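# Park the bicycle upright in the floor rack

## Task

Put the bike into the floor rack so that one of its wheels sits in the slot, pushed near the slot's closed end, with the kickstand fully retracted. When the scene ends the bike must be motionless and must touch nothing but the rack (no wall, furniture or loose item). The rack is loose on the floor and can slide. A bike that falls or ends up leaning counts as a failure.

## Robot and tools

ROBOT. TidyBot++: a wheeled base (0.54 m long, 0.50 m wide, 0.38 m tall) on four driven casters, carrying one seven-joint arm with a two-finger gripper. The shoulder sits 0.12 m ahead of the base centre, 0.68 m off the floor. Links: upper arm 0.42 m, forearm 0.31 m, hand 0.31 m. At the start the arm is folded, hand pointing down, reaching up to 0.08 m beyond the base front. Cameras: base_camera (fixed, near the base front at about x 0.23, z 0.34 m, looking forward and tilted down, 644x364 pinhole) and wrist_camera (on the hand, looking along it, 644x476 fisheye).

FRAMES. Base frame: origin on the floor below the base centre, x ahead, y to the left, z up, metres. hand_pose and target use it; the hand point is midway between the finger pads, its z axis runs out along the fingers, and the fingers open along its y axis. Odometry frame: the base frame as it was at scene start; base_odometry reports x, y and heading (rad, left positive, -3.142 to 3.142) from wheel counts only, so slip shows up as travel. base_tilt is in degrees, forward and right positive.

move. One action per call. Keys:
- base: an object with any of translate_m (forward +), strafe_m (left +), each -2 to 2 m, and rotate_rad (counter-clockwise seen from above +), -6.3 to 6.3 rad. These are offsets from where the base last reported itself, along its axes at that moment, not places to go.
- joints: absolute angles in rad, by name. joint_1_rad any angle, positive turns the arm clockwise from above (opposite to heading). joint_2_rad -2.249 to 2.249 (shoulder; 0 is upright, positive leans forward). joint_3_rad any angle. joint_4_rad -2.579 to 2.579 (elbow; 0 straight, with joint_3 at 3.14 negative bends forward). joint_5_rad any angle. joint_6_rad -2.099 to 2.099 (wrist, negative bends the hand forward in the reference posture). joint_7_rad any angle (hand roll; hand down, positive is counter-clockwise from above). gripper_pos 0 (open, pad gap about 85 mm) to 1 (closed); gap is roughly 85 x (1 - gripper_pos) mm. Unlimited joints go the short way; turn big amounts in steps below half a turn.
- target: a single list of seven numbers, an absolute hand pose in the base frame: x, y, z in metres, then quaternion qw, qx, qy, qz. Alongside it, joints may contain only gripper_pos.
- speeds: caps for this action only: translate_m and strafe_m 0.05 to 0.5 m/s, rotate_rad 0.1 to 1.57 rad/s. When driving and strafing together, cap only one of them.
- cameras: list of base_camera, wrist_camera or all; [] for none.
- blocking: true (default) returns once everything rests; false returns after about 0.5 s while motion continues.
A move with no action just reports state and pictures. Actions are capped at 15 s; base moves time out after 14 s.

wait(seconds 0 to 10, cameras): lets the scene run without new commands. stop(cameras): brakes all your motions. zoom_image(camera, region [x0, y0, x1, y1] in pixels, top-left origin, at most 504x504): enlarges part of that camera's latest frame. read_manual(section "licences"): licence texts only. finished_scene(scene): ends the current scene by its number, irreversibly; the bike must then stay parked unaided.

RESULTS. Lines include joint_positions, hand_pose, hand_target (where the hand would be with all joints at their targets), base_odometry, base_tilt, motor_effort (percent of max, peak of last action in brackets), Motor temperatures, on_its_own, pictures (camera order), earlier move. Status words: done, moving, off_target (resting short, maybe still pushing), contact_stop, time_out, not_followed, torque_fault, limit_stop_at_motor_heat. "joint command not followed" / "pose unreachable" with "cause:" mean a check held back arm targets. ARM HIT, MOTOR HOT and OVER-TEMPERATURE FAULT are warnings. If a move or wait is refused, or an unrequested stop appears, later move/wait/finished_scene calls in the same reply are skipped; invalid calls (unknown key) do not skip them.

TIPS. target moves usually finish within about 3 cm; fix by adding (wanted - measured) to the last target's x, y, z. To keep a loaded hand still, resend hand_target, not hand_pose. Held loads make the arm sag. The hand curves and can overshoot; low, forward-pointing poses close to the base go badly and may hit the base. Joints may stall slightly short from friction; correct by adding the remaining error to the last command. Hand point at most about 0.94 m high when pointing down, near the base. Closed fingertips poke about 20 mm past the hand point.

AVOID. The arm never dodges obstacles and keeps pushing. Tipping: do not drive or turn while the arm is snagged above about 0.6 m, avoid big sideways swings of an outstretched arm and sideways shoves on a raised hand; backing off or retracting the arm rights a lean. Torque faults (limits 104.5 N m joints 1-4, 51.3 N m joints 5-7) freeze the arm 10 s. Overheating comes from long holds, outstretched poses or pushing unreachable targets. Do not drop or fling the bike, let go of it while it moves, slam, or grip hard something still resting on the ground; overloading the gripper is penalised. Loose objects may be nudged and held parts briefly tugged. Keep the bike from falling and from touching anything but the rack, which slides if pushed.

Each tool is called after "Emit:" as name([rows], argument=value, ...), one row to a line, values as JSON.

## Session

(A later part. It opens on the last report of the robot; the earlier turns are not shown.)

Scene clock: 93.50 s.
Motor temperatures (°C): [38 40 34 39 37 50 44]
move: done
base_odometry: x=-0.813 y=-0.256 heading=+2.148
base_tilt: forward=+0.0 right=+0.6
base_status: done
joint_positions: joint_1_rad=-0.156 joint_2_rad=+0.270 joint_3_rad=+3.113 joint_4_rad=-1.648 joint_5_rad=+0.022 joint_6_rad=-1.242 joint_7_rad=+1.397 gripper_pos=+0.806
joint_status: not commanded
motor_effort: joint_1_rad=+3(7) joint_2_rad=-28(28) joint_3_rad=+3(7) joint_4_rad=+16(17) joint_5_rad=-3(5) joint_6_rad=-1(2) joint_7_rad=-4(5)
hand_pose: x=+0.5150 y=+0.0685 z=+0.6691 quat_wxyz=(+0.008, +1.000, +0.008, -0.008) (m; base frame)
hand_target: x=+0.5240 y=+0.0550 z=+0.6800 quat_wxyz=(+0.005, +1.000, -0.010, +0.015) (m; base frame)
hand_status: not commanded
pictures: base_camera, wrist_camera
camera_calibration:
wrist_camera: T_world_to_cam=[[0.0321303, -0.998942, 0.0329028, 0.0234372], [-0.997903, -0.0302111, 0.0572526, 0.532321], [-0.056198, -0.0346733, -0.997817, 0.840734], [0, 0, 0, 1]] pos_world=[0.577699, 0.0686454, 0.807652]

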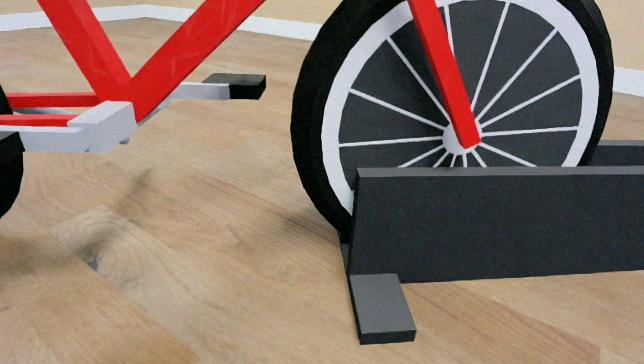

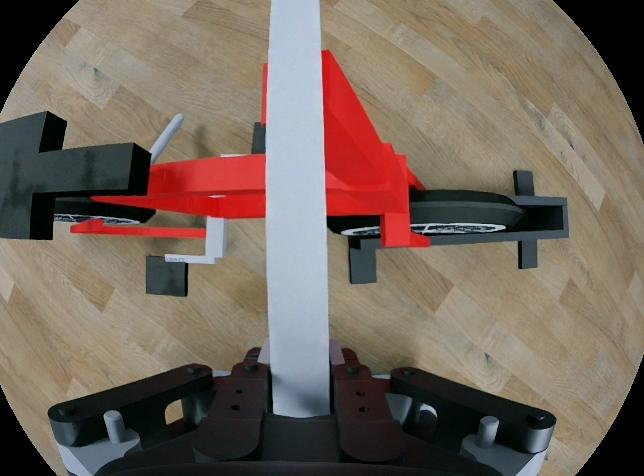

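Emit:
move(base={"strafe_m": -0.08}, speeds={"strafe_m": 0.06}, cameras=["wrist_camera", "base_camera"])

Emit:
zoom_image(camera="wrist_camera", region=[420, 130, 644, 280])

Scene clock: 95.40 s.
Motor temperatures (°C): [38 40 34 39 37 50 44]
move: done
base_odometry: x=-0.746 y=-0.212 heading=+2.148
base_tilt: forward=+0.0 right=+0.6
base_status: done
joint_positions: joint_1_rad=-0.161 joint_2_rad=+0.270 joint_3_rad=+3.109 joint_4_rad=-1.649 joint_5_rad=+0.021 joint_6_rad=-1.242 joint_7_rad=+1.399 gripper_pos=+0.806
joint_status: not commanded
motor_effort: joint_1_rad=+5(8) joint_2_rad=-29(33) joint_3_rad=+4(7) joint_4_rad=+16(19) joint_5_rad=-2(4) joint_6_rad=-2(2) joint_7_rad=-5(5)
hand_pose: x=+0.5138 y=+0.0722 z=+0.6688 quat_wxyz=(+0.007, +1.000, +0.014, -0.009) (m; base frame)
hand_target: x=+0.5240 y=+0.0550 z=+0.6800 quat_wxyz=(+0.005, +1.000, -0.010, +0.015) (m; base frame)
hand_status: not commanded
pictures: base_camera, wrist_camera
camera_calibration:
wrist_camera: T_world_to_cam=[[0.0435245, -0.998559, 0.0313827, 0.0222686], [-0.997406, -0.0416285, 0.0587281, 0.530832], [-0.057337, -0.0338574, -0.997781, 0.840952], [0, 0, 0, 1]] pos_world=[0.576704, 0.0728067, 0.807212]

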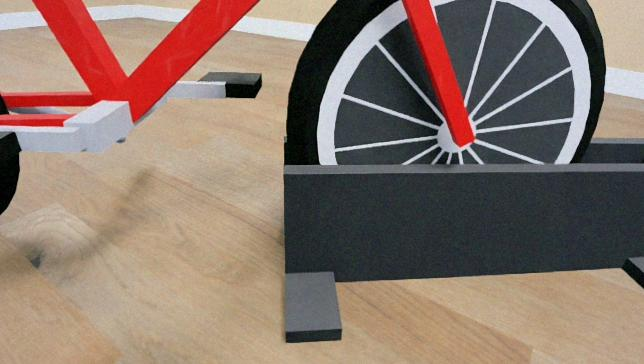

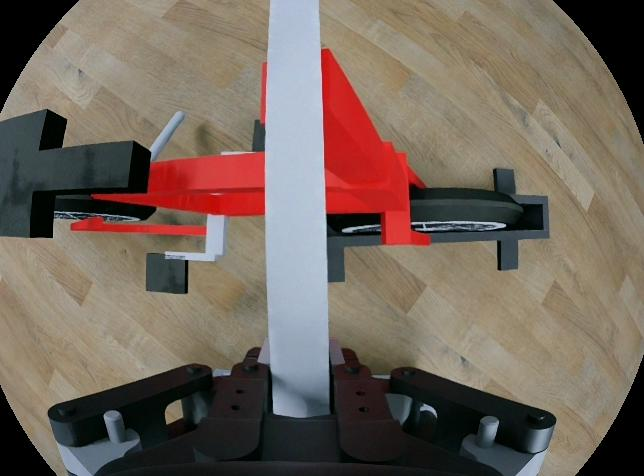

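Scaled by 2.250.

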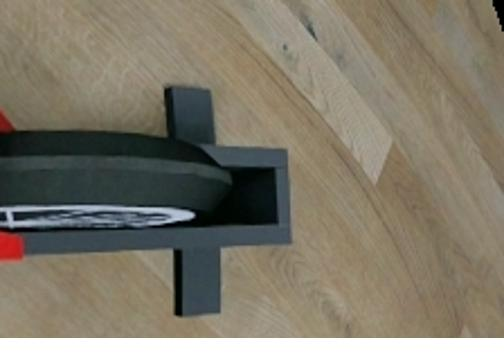

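Emit:
move(base={"strafe_m": -0.06}, speeds={"strafe_m": 0.05}, cameras=["wrist_camera", "base_camera"])

Emit:
zoom_image(camera="wrist_camera", region=[420, 130, 644, 280])

Scene clock: 97.17 s.
Motor temperatures (°C): [38 40 34 39 37 50 44]
move: done
base_odometry: x=-0.696 y=-0.179 heading=+2.149
base_tilt: forward=+0.0 right=+0.6
base_status: done
joint_positions: joint_1_rad=-0.162 joint_2_rad=+0.270 joint_3_rad=+3.107 joint_4_rad=-1.651 joint_5_rad=+0.021 joint_6_rad=-1.242 joint_7_rad=+1.399 gripper_pos=+0.806
joint_status: not commanded
motor_effort: joint_1_rad=+4(9) joint_2_rad=-32(35) joint_3_rad=+4(8) joint_4_rad=+18(20) joint_5_rad=-1(3) joint_6_rad=-3(3) joint_7_rad=-4(5)
hand_pose: x=+0.5127 y=+0.0732 z=+0.6681 quat_wxyz=(+0.007, +1.000, +0.016, -0.010) (m; base frame)
hand_target: x=+0.5240 y=+0.0550 z=+0.6800 quat_wxyz=(+0.005, +1.000, -0.010, +0.015) (m; base frame)
hand_status: not commanded
pictures: base_camera, wrist_camera
camera_calibration:
wrist_camera: T_world_to_cam=[[0.0466878, -0.99842, 0.0312564, 0.0217897], [-0.997134, -0.0447174, 0.0610181, 0.528351], [-0.059524, -0.0340156, -0.997647, 0.84129], [0, 0, 0, 1]] pos_world=[0.575896, 0.0739988, 0.806391]

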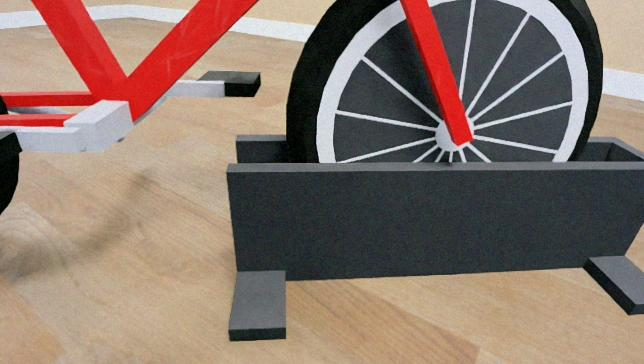

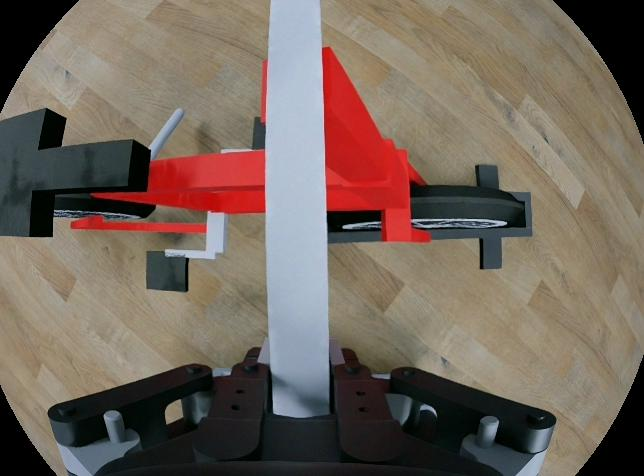

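Scaled by 2.250.

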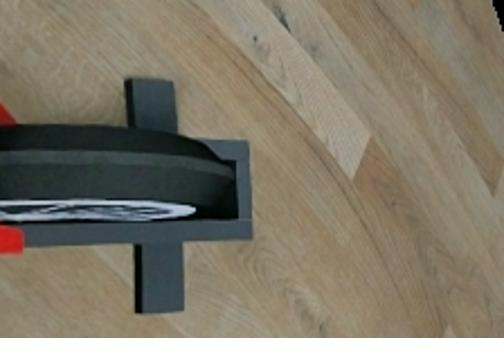

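Emit:
move(base={"strafe_m": -0.03}, speeds={"strafe_m": 0.05}, cameras=["wrist_camera", "base_camera"])

Emit:
zoom_image(camera="wrist_camera", region=[420, 130, 644, 280])

Scene clock: 98.33 s.
Motor temperatures (°C): [38 40 34 39 37 50 44]
move: done
base_odometry: x=-0.671 y=-0.162 heading=+2.149
base_tilt: forward=+0.0 right=+0.6
base_status: done
joint_positions: joint_1_rad=-0.163 joint_2_rad=+0.270 joint_3_rad=+3.106 joint_4_rad=-1.653 joint_5_rad=+0.021 joint_6_rad=-1.242 joint_7_rad=+1.400 gripper_pos=+0.806
joint_status: not commanded
motor_effort: joint_1_rad=+5(9) joint_2_rad=-32(34) joint_3_rad=+4(8) joint_4_rad=+18(20) joint_5_rad=-1(5) joint_6_rad=-3(4) joint_7_rad=-5(5)
hand_pose: x=+0.5121 y=+0.0737 z=+0.6678 quat_wxyz=(+0.007, +1.000, +0.016, -0.010) (m; base frame)
hand_target: x=+0.5240 y=+0.0550 z=+0.6800 quat_wxyz=(+0.005, +1.000, -0.010, +0.015) (m; base frame)
hand_status: not commanded
pictures: base_camera, wrist_camera
camera_calibration:
wrist_camera: T_world_to_cam=[[0.0482822, -0.99835, 0.0310768, 0.0216069], [-0.996996, -0.0462834, 0.0621084, 0.527156], [-0.0605676, -0.0339822, -0.997585, 0.841465], [0, 0, 0, 1]] pos_world=[0.575495, 0.0745646, 0.806021]

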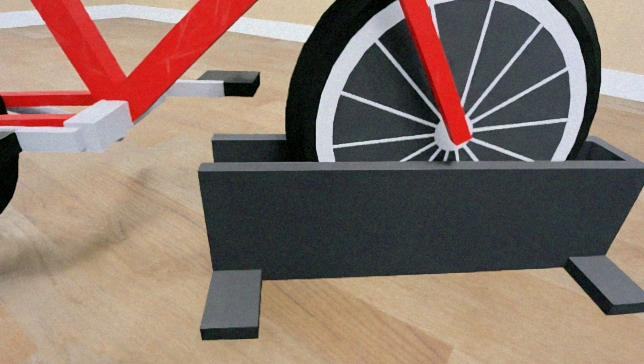

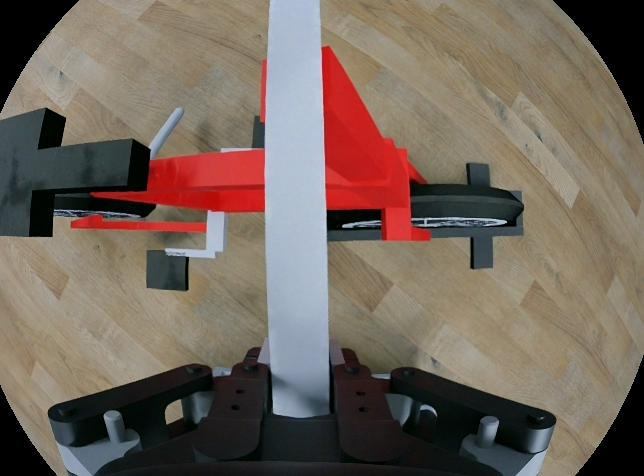

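Scaled by 2.250.

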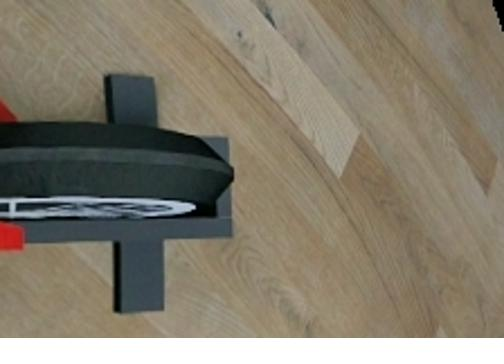

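Emit:
move(base={"strafe_m": -0.02}, speeds={"strafe_m": 0.05}, cameras=["wrist_camera", "base_camera"])

Emit:
zoom_image(camera="wrist_camera", region=[420, 130, 644, 280])

Scene clock: 99.30 s.
Motor temperatures (°C): [38 40 34 39 37 50 44]
move: done
base_odometry: x=-0.654 y=-0.151 heading=+2.149
base_tilt: forward=+0.0 right=+0.6
base_status: done
joint_positions: joint_1_rad=-0.164 joint_2_rad=+0.270 joint_3_rad=+3.105 joint_4_rad=-1.653 joint_5_rad=+0.021 joint_6_rad=-1.241 joint_7_rad=+1.400 gripper_pos=+0.806
joint_status: not commanded
motor_effort: joint_1_rad=+5(9) joint_2_rad=-33(33) joint_3_rad=+4(8) joint_4_rad=+18(19) joint_5_rad=-2(4) joint_6_rad=-3(4) joint_7_rad=-5(5)
hand_pose: x=+0.5118 y=+0.0745 z=+0.6677 quat_wxyz=(+0.007, +1.000, +0.018, -0.010) (m; base frame)
hand_target: x=+0.5240 y=+0.0550 z=+0.6800 quat_wxyz=(+0.005, +1.000, -0.010, +0.015) (m; base frame)
hand_status: not commanded
pictures: base_camera, wrist_camera
camera_calibration:
wrist_camera: T_world_to_cam=[[0.0508677, -0.998231, 0.0307683, 0.0213151], [-0.996842, -0.0488676, 0.0625922, 0.526658], [-0.0609779, -0.0338551, -0.997565, 0.841514], [0, 0, 0, 1]] pos_world=[0.575225, 0.0755035, 0.805845]

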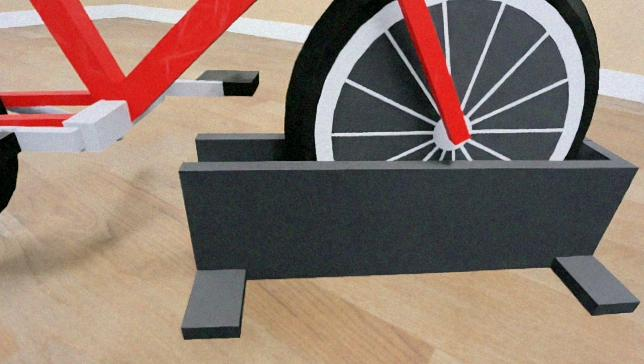

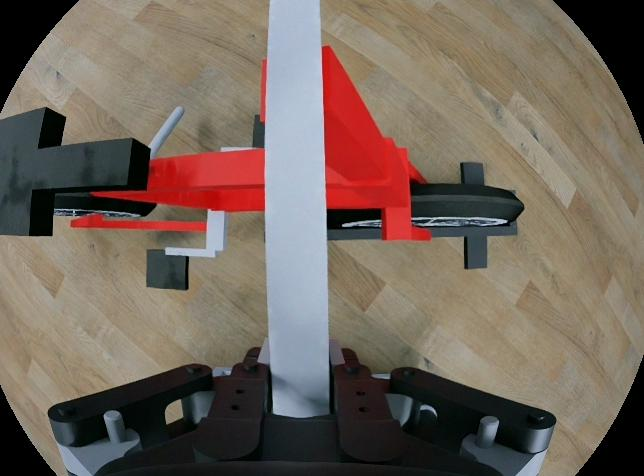

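Scaled by 2.250.

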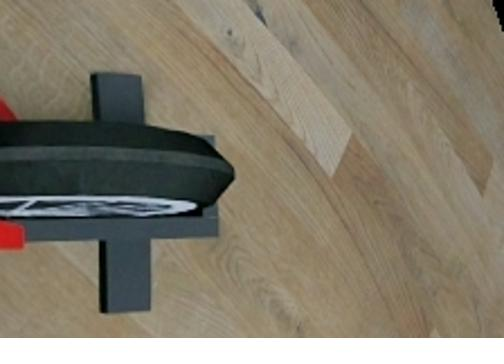

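Emit:
move(base={"strafe_m": -0.02}, speeds={"strafe_m": 0.05}, cameras=["base_camera"])

Emit:
move(base={"strafe_m": -0.02}, speeds={"strafe_m": 0.05}, cameras=["base_camera", "wrist_camera"])

Scene clock: 100.27 s.
Motor temperatures (°C): [38 40 34 39 37 50 44]
move: done
base_odometry: x=-0.637 y=-0.140 heading=+2.149
base_tilt: forward=+0.0 right=+0.6
base_status: done
joint_positions: joint_1_rad=-0.164 joint_2_rad=+0.271 joint_3_rad=+3.104 joint_4_rad=-1.653 joint_5_rad=+0.021 joint_6_rad=-1.241 joint_7_rad=+1.400 gripper_pos=+0.806
joint_status: not commanded
motor_effort: joint_1_rad=+5(9) joint_2_rad=-32(34) joint_3_rad=+4(8) joint_4_rad=+18(19) joint_5_rad=-2(4) joint_6_rad=-3(4) joint_7_rad=-4(5)
hand_pose: x=+0.5116 y=+0.0748 z=+0.6675 quat_wxyz=(+0.007, +1.000, +0.018, -0.011) (m; base frame)
hand_target: x=+0.5240 y=+0.0550 z=+0.6800 quat_wxyz=(+0.005, +1.000, -0.010, +0.015) (m; base frame)
hand_status: not commanded
pictures: base_camera

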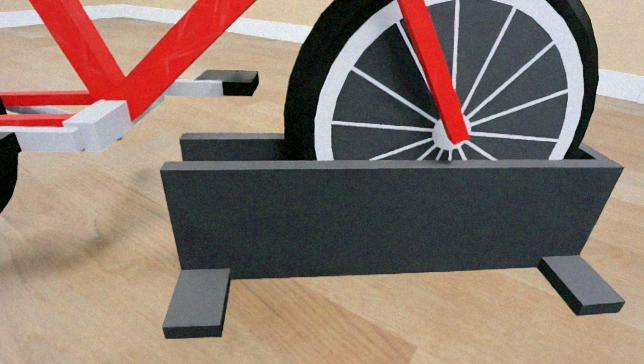

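Scene clock: 101.23 s.
Motor temperatures (°C): [38 40 34 39 37 50 44]
move: done
base_odometry: x=-0.621 y=-0.129 heading=+2.150
base_tilt: forward=+0.0 right=+0.6
base_status: done
joint_positions: joint_1_rad=-0.169 joint_2_rad=+0.272 joint_3_rad=+3.102 joint_4_rad=-1.653 joint_5_rad=+0.018 joint_6_rad=-1.241 joint_7_rad=+1.400 gripper_pos=+0.806
joint_status: not commanded
motor_effort: joint_1_rad=+6(10) joint_2_rad=-29(36) joint_3_rad=+6(9) joint_4_rad=+16(20) joint_5_rad=+0(6) joint_6_rad=-3(4) joint_7_rad=-4(5)
hand_pose: x=+0.5111 y=+0.0787 z=+0.6671 quat_wxyz=(+0.006, +1.000, +0.022, -0.011) (m; base frame)
hand_target: x=+0.5240 y=+0.0550 z=+0.6800 quat_wxyz=(+0.005, +1.000, -0.010, +0.015) (m; base frame)
hand_status: not commanded
pictures: base_camera, wrist_camera
camera_calibration:
wrist_camera: T_world_to_cam=[[0.0591412, -0.997864, 0.0277265, 0.0233675], [-0.996296, -0.0572659, 0.0641482, 0.52554], [-0.0624235, -0.0314176, -0.997555, 0.841617], [0, 0, 0, 1]] pos_world=[0.574748, 0.0798547, 0.805199]

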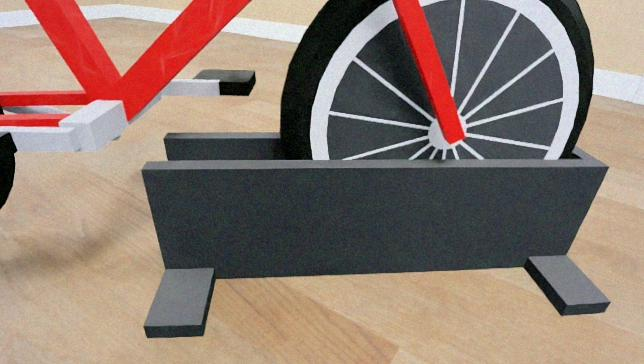

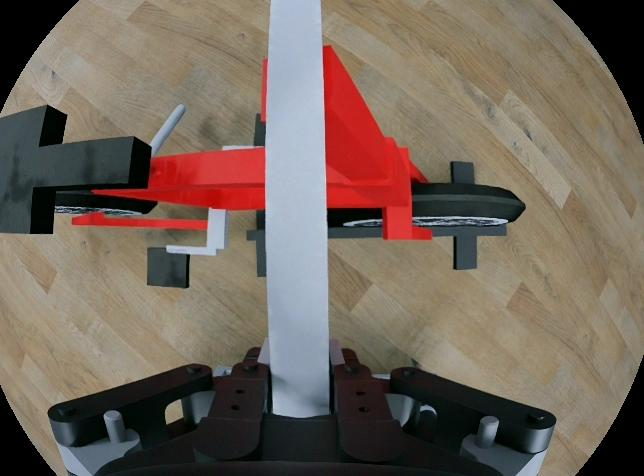

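Emit:
move(base={"strafe_m": -0.02}, speeds={"strafe_m": 0.05}, cameras=["base_camera", "wrist_camera"])

Scene clock: 102.17 s.
Motor temperatures (°C): [38 40 34 39 37 50 44]
move: done
base_odometry: x=-0.604 y=-0.118 heading=+2.150
base_tilt: forward=+0.0 right=+0.6
base_status: done
joint_positions: joint_1_rad=-0.188 joint_2_rad=+0.272 joint_3_rad=+3.089 joint_4_rad=-1.652 joint_5_rad=-0.001 joint_6_rad=-1.240 joint_7_rad=+1.400 gripper_pos=+0.806
joint_status: not commanded
motor_effort: joint_1_rad=+9(12) joint_2_rad=-33(34) joint_3_rad=+7(11) joint_4_rad=+18(18) joint_5_rad=+5(10) joint_6_rad=-5(5) joint_7_rad=-1(4)
hand_pose: x=+0.5078 y=+0.0963 z=+0.6674 quat_wxyz=(-0.005, +0.999, +0.034, -0.012) (m; base frame)
hand_target: x=+0.5240 y=+0.0550 z=+0.6800 quat_wxyz=(+0.005, +1.000, -0.010, +0.015) (m; base frame)
hand_status: not commanded
pictures: base_camera, wrist_camera
camera_calibration:
wrist_camera: T_world_to_cam=[[0.0823549, -0.996586, 0.00587059, 0.0437401], [-0.994514, -0.0817997, 0.0651928, 0.523966], [-0.06449, -0.0112073, -0.997855, 0.841512], [0, 0, 0, 1]] pos_world=[0.571759, 0.0958821, 0.805292]

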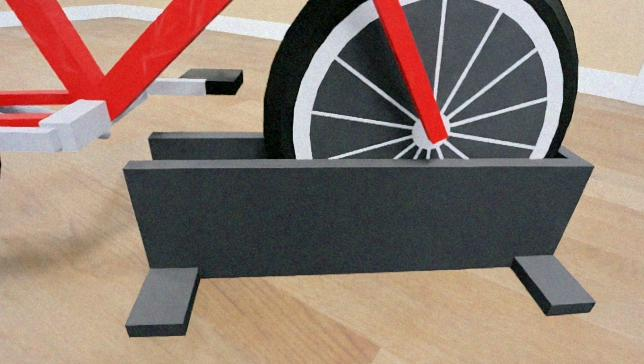

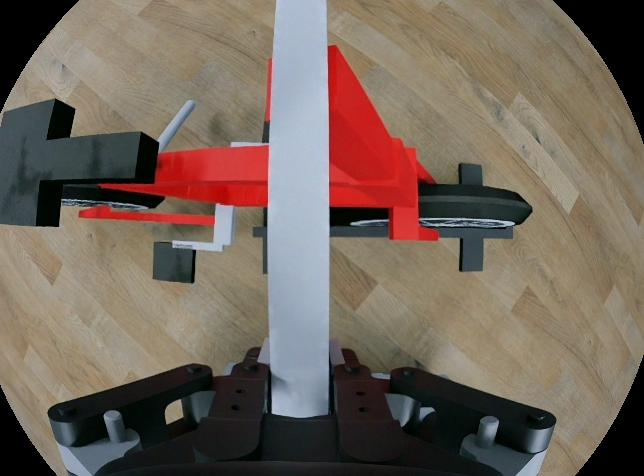

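Emit:
move(base={"strafe_m": 0.025}, speeds={"strafe_m": 0.05}, cameras=["base_camera", "wrist_camera"])

Scene clock: 103.23 s.
Motor temperatures (°C): [38 40 34 39 37 50 44]
move: done
base_odometry: x=-0.625 y=-0.132 heading=+2.150
base_tilt: forward=+0.0 right=+0.6
base_status: done
joint_positions: joint_1_rad=-0.158 joint_2_rad=+0.272 joint_3_rad=+3.109 joint_4_rad=-1.652 joint_5_rad=+0.008 joint_6_rad=-1.239 joint_7_rad=+1.408 gripper_pos=+0.806
joint_status: not commanded
motor_effort: joint_1_rad=+4(8) joint_2_rad=-29(35) joint_3_rad=+3(7) joint_4_rad=+16(19) joint_5_rad=-3(7) joint_6_rad=-2(4) joint_7_rad=-5(5)
hand_pose: x=+0.5127 y=+0.0748 z=+0.6672 quat_wxyz=(+0.001, +1.000, +0.015, -0.011) (m; base frame)
hand_target: x=+0.5240 y=+0.0550 z=+0.6800 quat_wxyz=(+0.005, +1.000, -0.010, +0.015) (m; base frame)
hand_status: not commanded
pictures: base_camera, wrist_camera
camera_calibration:
wrist_camera: T_world_to_cam=[[0.0457692, -0.998758, 0.0196694, 0.0316712], [-0.997021, -0.0444482, 0.0630339, 0.527102], [-0.0620813, -0.0224958, -0.997818, 0.841036], [0, 0, 0, 1]] pos_world=[0.576295, 0.0739803, 0.805353]

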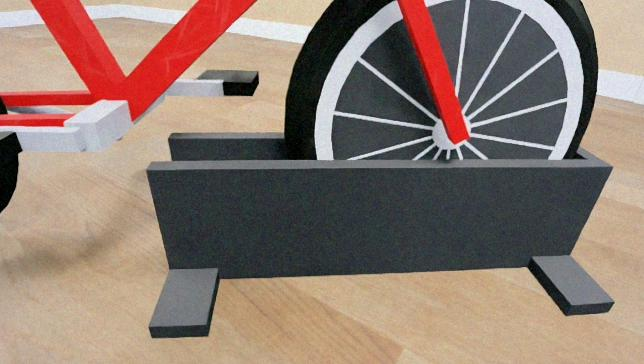

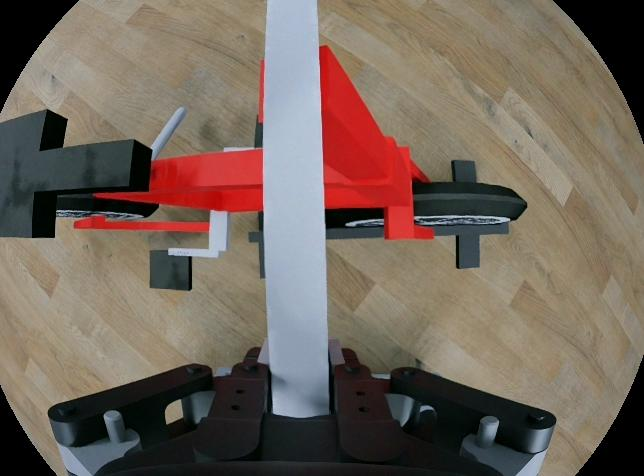

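Emit:
move(joints={"gripper_pos": 0.0}, cameras=["base_camera", "wrist_camera"])

Scene clock: 109.27 s.
Motor temperatures (°C): [38 40 34 39 37 50 44]
move: done
base_odometry: x=-0.625 y=-0.132 heading=+2.150
base_tilt: forward=+0.0 right=+0.6
base_status: not commanded
joint_positions: joint_1_rad=-0.142 joint_2_rad=+0.264 joint_3_rad=+3.121 joint_4_rad=-1.652 joint_5_rad=+0.008 joint_6_rad=-1.239 joint_7_rad=+1.401 gripper_pos=+0.000
joint_status: all done
motor_effort: joint_1_rad=+0(4) joint_2_rad=-25(30) joint_3_rad=-1(4) joint_4_rad=+16(18) joint_5_rad=-1(4) joint_6_rad=+0(2) joint_7_rad=+1(5)
hand_pose: x=+0.5150 y=+0.0635 z=+0.6703 quat_wxyz=(+0.002, +1.000, -0.003, -0.007) (m; base frame)
hand_target: x=+0.5240 y=+0.0550 z=+0.6800 quat_wxyz=(+0.005, +1.000, -0.010, +0.015) (m; base frame)
hand_status: not commanded
pictures: base_camera, wrist_camera
camera_calibration:
wrist_camera: T_world_to_cam=[[0.00966518, -0.999708, 0.0221466, 0.0372531], [-0.998457, -0.00843722, 0.054885, 0.532596], [-0.0546821, -0.0226429, -0.998247, 0.84044], [0, 0, 0, 1]] pos_world=[0.577372, 0.0607659, 0.80891]

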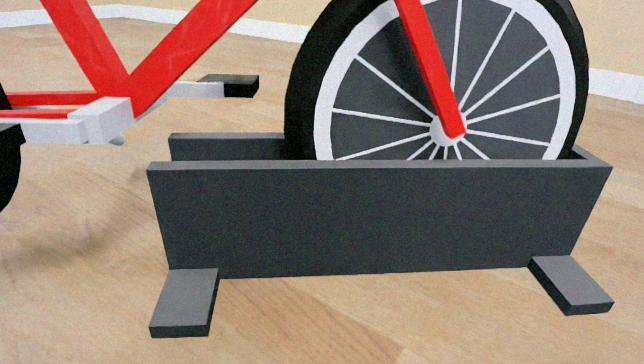

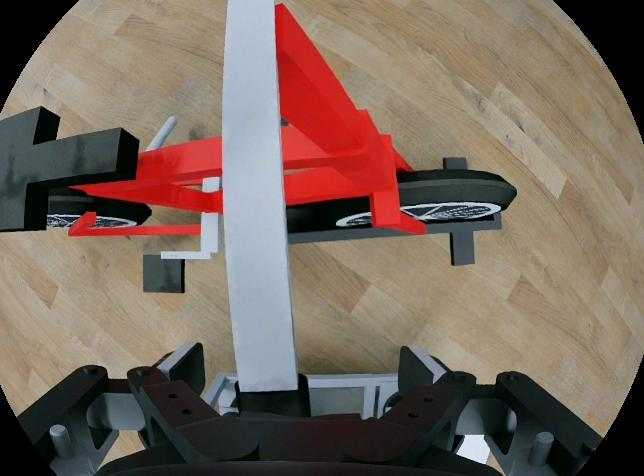

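Emit:
move(target=[0.52, 0.055, 0.78, 0.005, 1.0, -0.01, 0.015], cameras=["wrist_camera"])

Emit:
move(base={"translate_m": -0.3}, speeds={"translate_m": 0.4}, cameras=["wrist_camera", "base_camera"])

Scene clock: 111.03 s.
Motor temperatures (°C): [38 40 34 39 37 50 44]
move: off_target
base_odometry: x=-0.625 y=-0.132 heading=+2.150
base_tilt: forward=+0.0 right=+0.6
base_status: not commanded
joint_positions: joint_1_rad=-0.142 joint_2_rad=+0.217 joint_3_rad=+3.121 joint_4_rad=-1.392 joint_5_rad=+0.008 joint_6_rad=-1.478 joint_7_rad=+1.401 gripper_pos=+0.000
joint_status: not commanded
motor_effort: joint_1_rad=+0(1) joint_2_rad=-25(27) joint_3_rad=+0(1) joint_4_rad=+17(17) joint_5_rad=-1(2) joint_6_rad=+0(1) joint_7_rad=+1(1)
hand_pose: x=+0.5352 y=+0.0664 z=+0.7697 quat_wxyz=(-0.003, +1.000, -0.004, +0.027) (m; base frame)
hand_target: x=+0.5200 y=+0.0550 z=+0.7800 quat_wxyz=(+0.005, +1.000, -0.010, +0.015) (m; base frame)
hand_status: off_target (0.022 m and 1.8 deg from the pose sent, 0.110 m and 2.6 deg at the start)
pictures: wrist_camera
camera_calibration:
wrist_camera: T_world_to_cam=[[0.00645731, -0.999895, 0.0129911, 0.0464335], [-0.999898, -0.00662211, -0.0126833, 0.599943], [0.012768, -0.0129079, -0.999835, 0.905289], [0, 0, 0, 1]] pos_world=[0.588023, 0.0620869, 0.912146]

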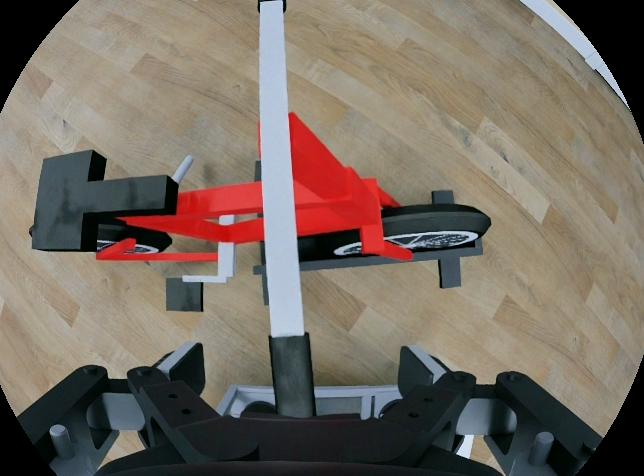

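Scene clock: 112.83 s.
Motor temperatures (°C): [38 40 34 39 37 50 44]
move: done
base_odometry: x=-0.461 y=-0.383 heading=+2.150
base_tilt: forward=+0.0 right=+0.6
base_status: done
joint_positions: joint_1_rad=-0.142 joint_2_rad=+0.207 joint_3_rad=+3.121 joint_4_rad=-1.391 joint_5_rad=+0.008 joint_6_rad=-1.487 joint_7_rad=+1.401 gripper_pos=+0.000
joint_status: not commanded
motor_effort: joint_1_rad=+0(1) joint_2_rad=-24(30) joint_3_rad=+0(1) joint_4_rad=+17(18) joint_5_rad=-1(2) joint_6_rad=+0(1) joint_7_rad=+1(1)
hand_pose: x=+0.5318 y=+0.0657 z=+0.7743 quat_wxyz=(-0.003, +1.000, -0.004, +0.028) (m; base frame)
hand_target: x=+0.5200 y=+0.0550 z=+0.7800 quat_wxyz=(+0.005, +1.000, -0.010, +0.015) (m; base frame)
hand_status: not commanded
pictures: base_camera, wrist_camera
camera_calibration:
wrist_camera: T_world_to_cam=[[0.00617589, -0.9999, 0.0127603, 0.0461066], [-0.999859, -0.00637406, -0.0155482, 0.598835], [0.0156279, -0.0126625, -0.999798, 0.908428], [0, 0, 0, 1]] pos_world=[0.584269, 0.061422, 0.916966]

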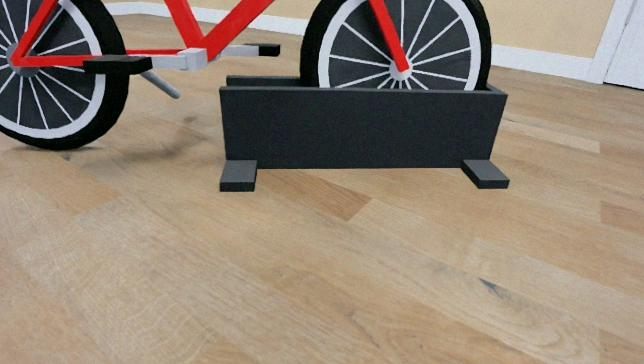

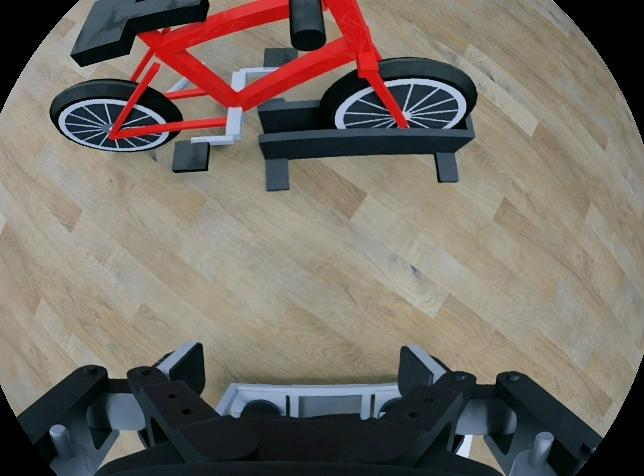

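Emit:
move(base={"strafe_m": 1.25, "rotate_rad": -1.6}, target=[0.45, 0.25, 0.5, 0.0, 0.68, 0.735, 0.0], cameras=["base_camera"])

Emit:
move(base={"strafe_m": 0.967}, speeds={"strafe_m": 0.4}, joints={"gripper_pos": 0.4}, cameras=["base_camera", "wrist_camera"])

Scene clock: 117.33 s.
Motor temperatures (°C): [38 40 34 39 37 50 44]
move: off_target
base_odometry: x=-1.507 y=-1.067 heading=+0.550
base_tilt: forward=+0.0 right=+0.6
base_status: done
joint_positions: joint_1_rad=-0.362 joint_2_rad=+0.541 joint_3_rad=+2.762 joint_4_rad=-1.890 joint_5_rad=+0.239 joint_6_rad=-0.795 joint_7_rad=+2.245 gripper_pos=+0.000
joint_status: not commanded
motor_effort: joint_1_rad=+0(3) joint_2_rad=-28(33) joint_3_rad=-3(5) joint_4_rad=+11(17) joint_5_rad=+0(3) joint_6_rad=+0(1) joint_7_rad=+1(1)
hand_pose: x=+0.4398 y=+0.2432 z=+0.5067 quat_wxyz=(-0.013, +0.717, +0.696, -0.018) (m; base frame)
hand_target: x=+0.4500 y=+0.2500 z=+0.5000 quat_wxyz=(+0.000, +0.679, +0.734, +0.000) (m; base frame)
hand_status: off_target (0.014 m and 6.7 deg from the pose sent, 0.340 m and 95.0 deg at the start)
pictures: base_camera

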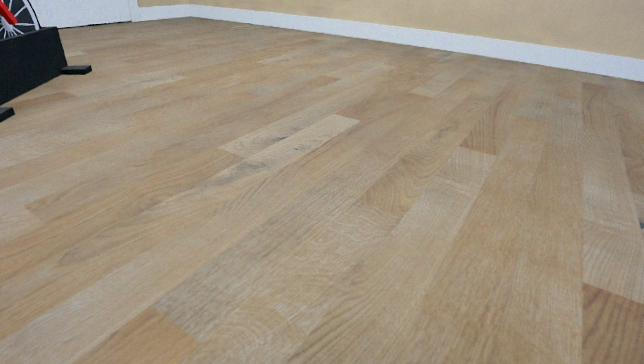

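Scene clock: 120.80 s.
Motor temperatures (°C): [38 40 34 39 37 50 44]
move: done
base_odometry: x=-2.012 y=-0.243 heading=+0.550
base_tilt: forward=+0.0 right=+0.6
base_status: done
joint_positions: joint_1_rad=-0.366 joint_2_rad=+0.541 joint_3_rad=+2.761 joint_4_rad=-1.890 joint_5_rad=+0.240 joint_6_rad=-0.793 joint_7_rad=+2.245 gripper_pos=+0.400
joint_status: all done
motor_effort: joint_1_rad=+0(4) joint_2_rad=-29(29) joint_3_rad=-4(6) joint_4_rad=+11(12) joint_5_rad=-1(3) joint_6_rad=+0(1) joint_7_rad=+0(1)
hand_pose: x=+0.4391 y=+0.2452 z=+0.5067 quat_wxyz=(-0.013, +0.715, +0.698, -0.017) (m; base frame)
hand_target: x=+0.4500 y=+0.2500 z=+0.5000 quat_wxyz=(+0.000, +0.679, +0.734, +0.000) (m; base frame)
hand_status: not commanded
pictures: base_camera, wrist_camera
camera_calibration:
wrist_camera: T_world_to_cam=[[0.999676, -0.00905994, -0.0238068, -0.431088], [-0.00793731, -0.998871, 0.0468344, 0.279306], [-0.0242042, -0.0466303, -0.998619, 0.669815], [0, 0, 0, 1]] pos_world=[0.449377, 0.306319, 0.645546]

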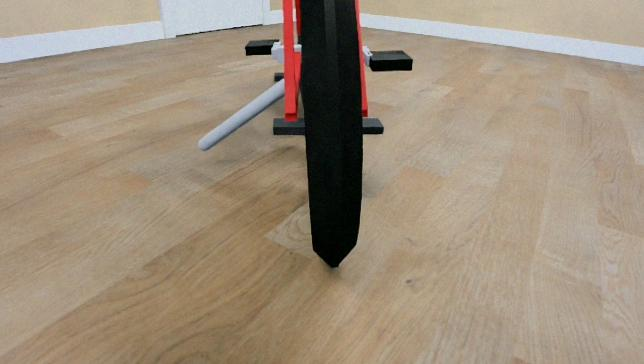

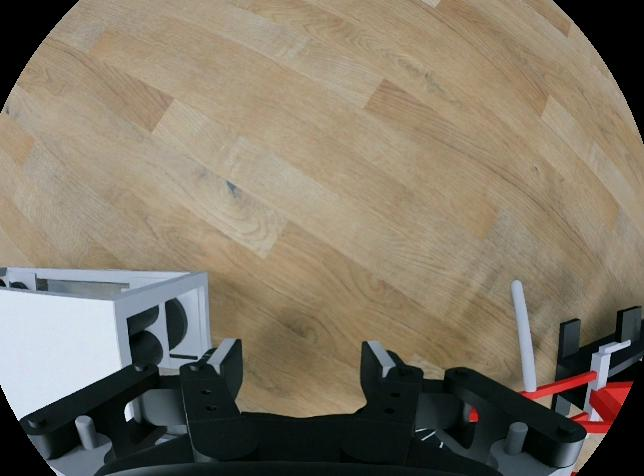

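Emit:
move(base={"translate_m": 0.11, "strafe_m": -0.02}, speeds={"translate_m": 0.15}, target=[0.60, 0.25, 0.5, 0.0, 0.68, 0.735, 0.0], cameras=["base_camera", "wrist_camera"])

Scene clock: 123.33 s.
Motor temperatures (°C): [38 40 34 39 37 50 44]
move: off_target
base_odometry: x=-1.908 y=-0.202 heading=+0.551
base_tilt: forward=+0.0 right=+0.6
base_status: done
joint_positions: joint_1_rad=-0.303 joint_2_rad=+0.753 joint_3_rad=+2.804 joint_4_rad=-1.441 joint_5_rad=+0.240 joint_6_rad=-0.930 joint_7_rad=+2.488 gripper_pos=+0.400
joint_status: not commanded
motor_effort: joint_1_rad=+0(2) joint_2_rad=-39(39) joint_3_rad=-5(6) joint_4_rad=+14(14) joint_5_rad=-2(3) joint_6_rad=+1(1) joint_7_rad=+1(1)
hand_pose: x=+0.6007 y=+0.2759 z=+0.5099 quat_wxyz=(-0.011, +0.695, +0.718, +0.033) (m; base frame)
hand_target: x=+0.6000 y=+0.2500 z=+0.5000 quat_wxyz=(+0.000, +0.679, +0.734, +0.000) (m; base frame)
hand_status: off_target (0.028 m and 4.8 deg from the pose sent, 0.161 m and 6.3 deg at the start)
pictures: base_camera, wrist_camera
camera_calibration:
wrist_camera: T_world_to_cam=[[0.997621, 0.0455026, 0.0517859, -0.644656], [0.0465804, -0.998718, -0.0197984, 0.312238], [0.0508186, 0.0221635, -0.998462, 0.614167], [0, 0, 0, 1]] pos_world=[0.597367, 0.327559, 0.652789]

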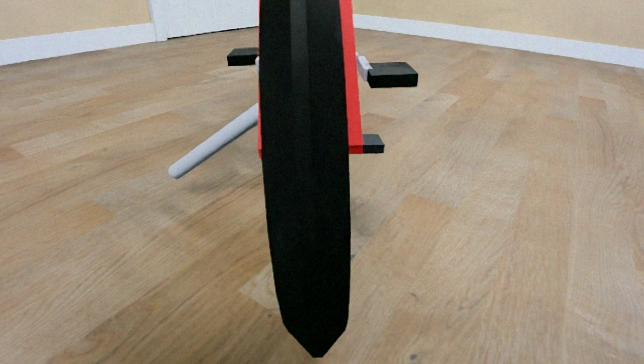

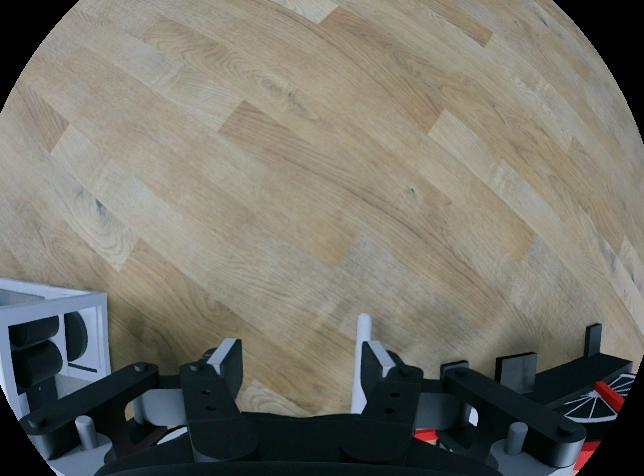

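Emit:
move(joints={"gripper_pos": 0.8}, target=[0.77, 0.28, 0.30, 0.159, 0.664, 0.717, 0.147], cameras=["base_camera", "wrist_camera"])

Scene clock: 126.00 s.
Motor temperatures (°C): [38 40 34 39 37 50 44]
move: off_target
base_odometry: x=-1.908 y=-0.202 heading=+0.551
base_tilt: forward=+0.0 right=+0.6
base_status: not commanded
joint_positions: joint_1_rad=-0.483 joint_2_rad=+1.212 joint_3_rad=+3.133 joint_4_rad=-1.263 joint_5_rad=+0.542 joint_6_rad=-0.393 joint_7_rad=+2.227 gripper_pos=+0.800
joint_status: all done
motor_effort: joint_1_rad=+0(1) joint_2_rad=-48(52) joint_3_rad=+0(5) joint_4_rad=+12(14) joint_5_rad=+0(2) joint_6_rad=+2(2) joint_7_rad=+1(1)
hand_pose: x=+0.7521 y=+0.2699 z=+0.2931 quat_wxyz=(+0.142, +0.679, +0.710, +0.121) (m; base frame)
hand_target: x=+0.7700 y=+0.2800 z=+0.3000 quat_wxyz=(+0.159, +0.663, +0.716, +0.147) (m; base frame)
hand_status: off_target (0.022 m and 4.0 deg from the pose sent, 0.270 m and 23.7 deg at the start)
pictures: base_camera, wrist_camera
camera_calibration:
wrist_camera: T_world_to_cam=[[0.922509, 0.0648044, 0.380497, -0.829257], [0.0361458, -0.995977, 0.0819948, 0.27222], [0.38428, -0.0618875, -0.92114, 0.139371], [0, 0, 0, 1]] pos_world=[0.701599, 0.33349, 0.42159]

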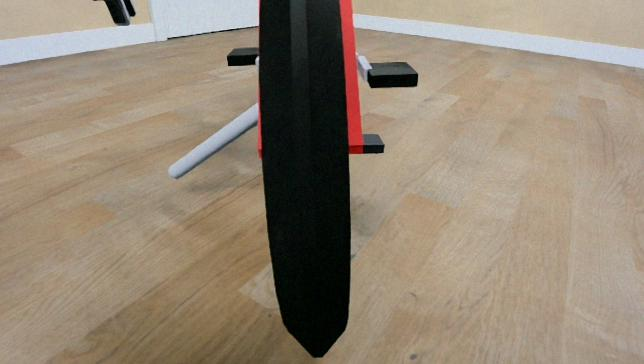

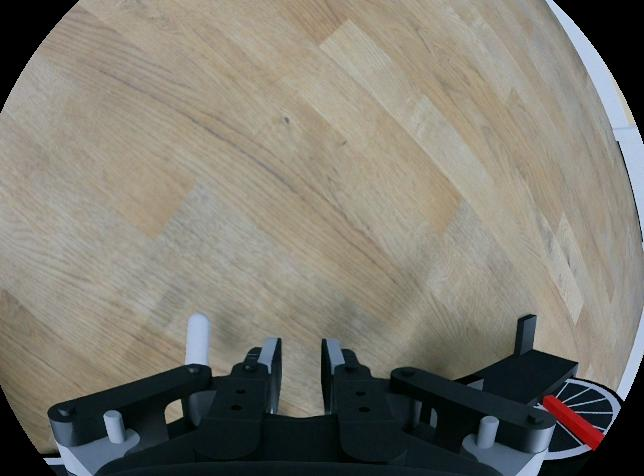

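Emit:
move(target=[0.80, 0.295, 0.11, 0.159, 0.664, 0.717, 0.147], cameras=["base_camera", "wrist_camera"])

Scene clock: 127.97 s.
Motor temperatures (°C): [38 40 34 39 37 50 44]
move: off_target
base_odometry: x=-1.908 y=-0.202 heading=+0.551
base_tilt: forward=+0.0 right=+0.6
base_status: not commanded
joint_positions: joint_1_rad=-0.486 joint_2_rad=+1.690 joint_3_rad=+3.160 joint_4_rad=-0.741 joint_5_rad=+0.542 joint_6_rad=-0.393 joint_7_rad=+2.231 gripper_pos=+0.800
joint_status: not commanded
motor_effort: joint_1_rad=+0(0) joint_2_rad=-51(55) joint_3_rad=+0(1) joint_4_rad=+13(14) joint_5_rad=+0(1) joint_6_rad=+2(2) joint_7_rad=+1(1)
hand_pose: x=+0.7993 y=+0.2814 z=+0.1096 quat_wxyz=(+0.161, +0.673, +0.709, +0.137) (m; base frame)
hand_target: x=+0.8000 y=+0.2950 z=+0.1100 quat_wxyz=(+0.159, +0.663, +0.716, +0.147) (m; base frame)
hand_status: off_target (0.014 m and 1.8 deg from the pose sent, 0.191 m and 4.0 deg at the start)
pictures: base_camera, wrist_camera
camera_calibration:
wrist_camera: T_world_to_cam=[[0.901579, 0.0716089, 0.426647, -0.79402], [0.0376377, -0.99545, 0.0875425, 0.295087], [0.430974, -0.0628684, -0.900172, -0.086393], [0, 0, 0, 1]] pos_world=[0.741999, 0.345172, 0.235165]

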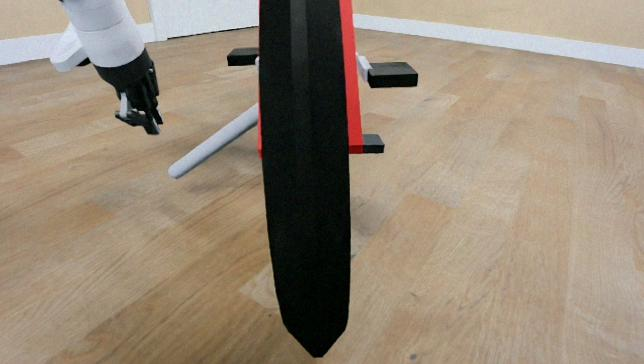

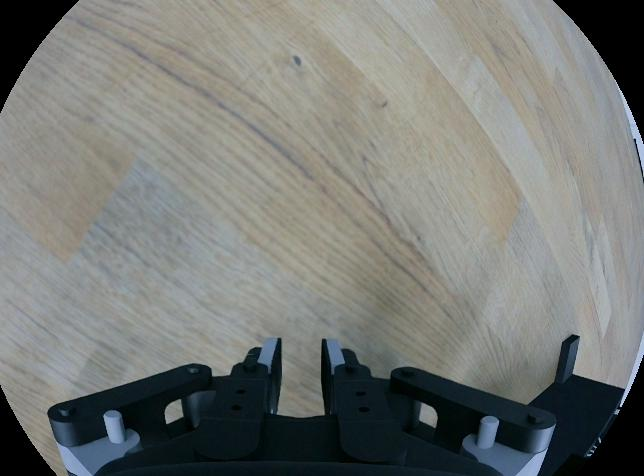

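Emit:
move(target=[0.785, 0.20, 0.105, 0.159, 0.664, 0.717, 0.147], cameras=["base_camera", "wrist_camera"])

Scene clock: 129.43 s.
Motor temperatures (°C): [38 40 34 39 37 50 44]
move: off_target
base_odometry: x=-1.908 y=-0.202 heading=+0.551
base_tilt: forward=+0.0 right=+0.6
base_status: not commanded
joint_positions: joint_1_rad=-0.418 joint_2_rad=+1.641 joint_3_rad=+3.234 joint_4_rad=-1.016 joint_5_rad=+0.558 joint_6_rad=-0.173 joint_7_rad=+2.224 gripper_pos=+0.800
joint_status: not commanded
motor_effort: joint_1_rad=+0(2) joint_2_rad=-48(51) joint_3_rad=+1(2) joint_4_rad=+10(13) joint_5_rad=-1(2) joint_6_rad=+2(2) joint_7_rad=+0(1)
hand_pose: x=+0.7622 y=+0.2005 z=+0.0855 quat_wxyz=(+0.147, +0.673, +0.714, +0.121) (m; base frame)
hand_target: x=+0.7850 y=+0.2000 z=+0.1050 quat_wxyz=(+0.159, +0.663, +0.716, +0.147) (m; base frame)
hand_status: off_target (0.030 m and 3.4 deg from the pose sent, 0.083 m and 1.8 deg at the start)
pictures: base_camera, wrist_camera
camera_calibration:
wrist_camera: T_world_to_cam=[[0.918663, 0.0791047, 0.38704, -0.755588], [0.047355, -0.994733, 0.0909072, 0.210165], [0.392193, -0.0651848, -0.917571, -0.0656633], [0, 0, 0, 1]] pos_world=[0.709932, 0.264549, 0.213087]

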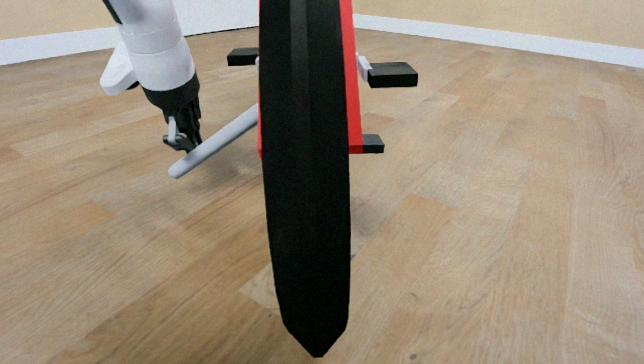

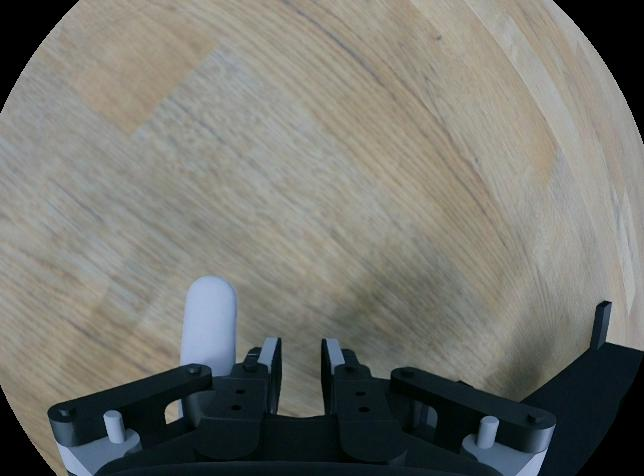

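Emit:
move(target=[0.73, 0.18, 0.10, 0.08, 0.677, 0.73, 0.074], cameras=["base_camera", "wrist_camera"])

Scene clock: 130.83 s.
Motor temperatures (°C): [38 41 34 39 37 50 44]
move: off_target
base_odometry: x=-1.908 y=-0.202 heading=+0.551
base_tilt: forward=+0.0 right=+0.6
base_status: not commanded
joint_positions: joint_1_rad=-0.268 joint_2_rad=+1.599 joint_3_rad=+3.034 joint_4_rad=-1.027 joint_5_rad=+0.558 joint_6_rad=-0.272 joint_7_rad=+2.401 gripper_pos=+0.800
joint_status: not commanded
motor_effort: joint_1_rad=-1(1) joint_2_rad=-45(48) joint_3_rad=-2(3) joint_4_rad=+7(10) joint_5_rad=-2(2) joint_6_rad=+0(2) joint_7_rad=+1(1)
hand_pose: x=+0.7522 y=+0.1921 z=+0.1004 quat_wxyz=(+0.088, +0.689, +0.711, +0.110) (m; base frame)
hand_target: x=+0.7300 y=+0.1800 z=+0.1000 quat_wxyz=(+0.080, +0.676, +0.729, +0.074) (m; base frame)
hand_status: off_target (0.025 m and 5.0 deg from the pose sent, 0.041 m and 9.6 deg at the start)
pictures: base_camera, wrist_camera
camera_calibration:
wrist_camera: T_world_to_cam=[[0.954572, 0.0402781, 0.295246, -0.761904], [0.0366264, -0.999169, 0.0178904, 0.217192], [0.295721, -0.00626385, -0.955254, 0.0164173], [0, 0, 0, 1]] pos_world=[0.714482, 0.247802, 0.236746]

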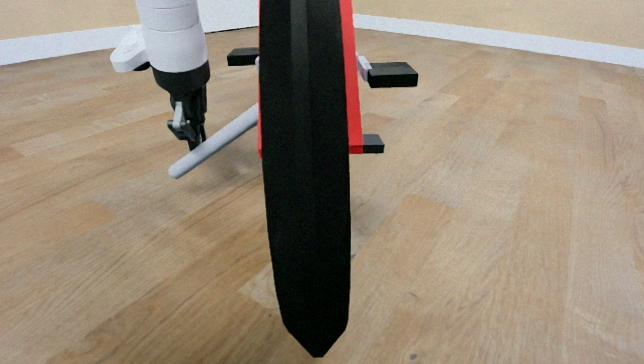

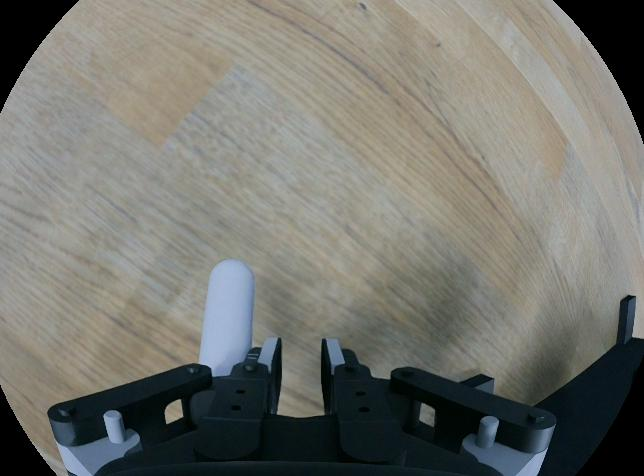

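Emit:
move(target=[0.66, 0.17, 0.08, 0.0, 0.68, 0.735, 0.0], cameras=["base_camera", "wrist_camera"])

Scene clock: 133.17 s.
Motor temperatures (°C): [38 41 34 39 37 50 44]
move: off_target
base_odometry: x=-1.908 y=-0.202 heading=+0.551
base_tilt: forward=+0.0 right=+0.6
base_status: not commanded
joint_positions: joint_1_rad=-0.213 joint_2_rad=+1.581 joint_3_rad=+2.913 joint_4_rad=-1.022 joint_5_rad=+0.513 joint_6_rad=-0.456 joint_7_rad=+2.583 gripper_pos=+0.800
joint_status: not commanded
motor_effort: joint_1_rad=+2(4) joint_2_rad=-37(45) joint_3_rad=-2(4) joint_4_rad=+2(7) joint_5_rad=-2(3) joint_6_rad=-5(8) joint_7_rad=+0(1)
hand_pose: x=+0.7142 y=+0.1941 z=+0.1088 quat_wxyz=(+0.035, +0.673, +0.737, +0.056) (m; base frame)
hand_target: x=+0.6600 y=+0.1700 z=+0.0800 quat_wxyz=(+0.000, +0.679, +0.734, +0.000) (m; base frame)
hand_status: off_target (0.066 m and 7.6 deg from the pose sent, 0.097 m and 16.4 deg at the start)
pictures: base_camera, wrist_camera
camera_calibration:
wrist_camera: T_world_to_cam=[[0.983811, 0.10272, 0.146846, -0.745011], [0.100995, -0.994702, 0.0191765, 0.173463], [0.148038, -0.00403533, -0.988973, 0.144421], [0, 0, 0, 1]] pos_world=[0.694051, 0.249655, 0.248904]

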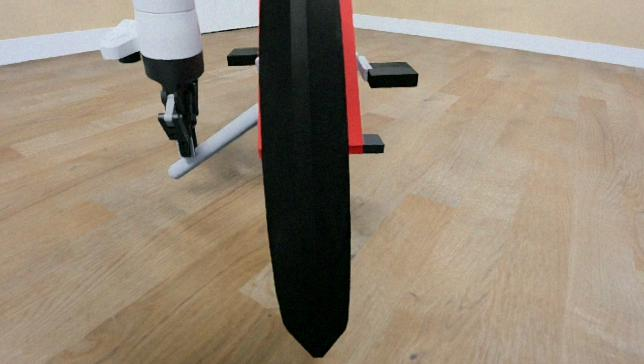

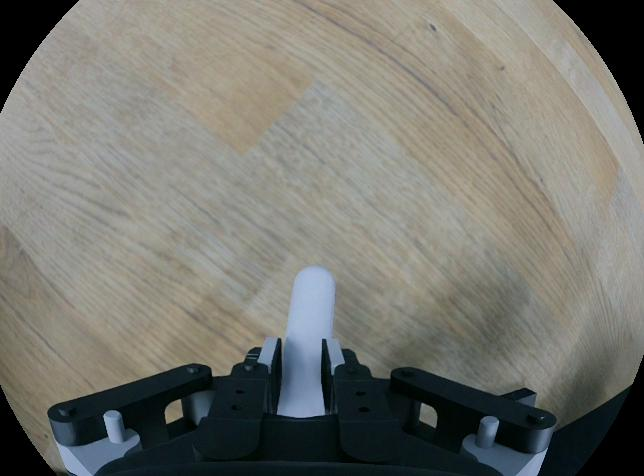

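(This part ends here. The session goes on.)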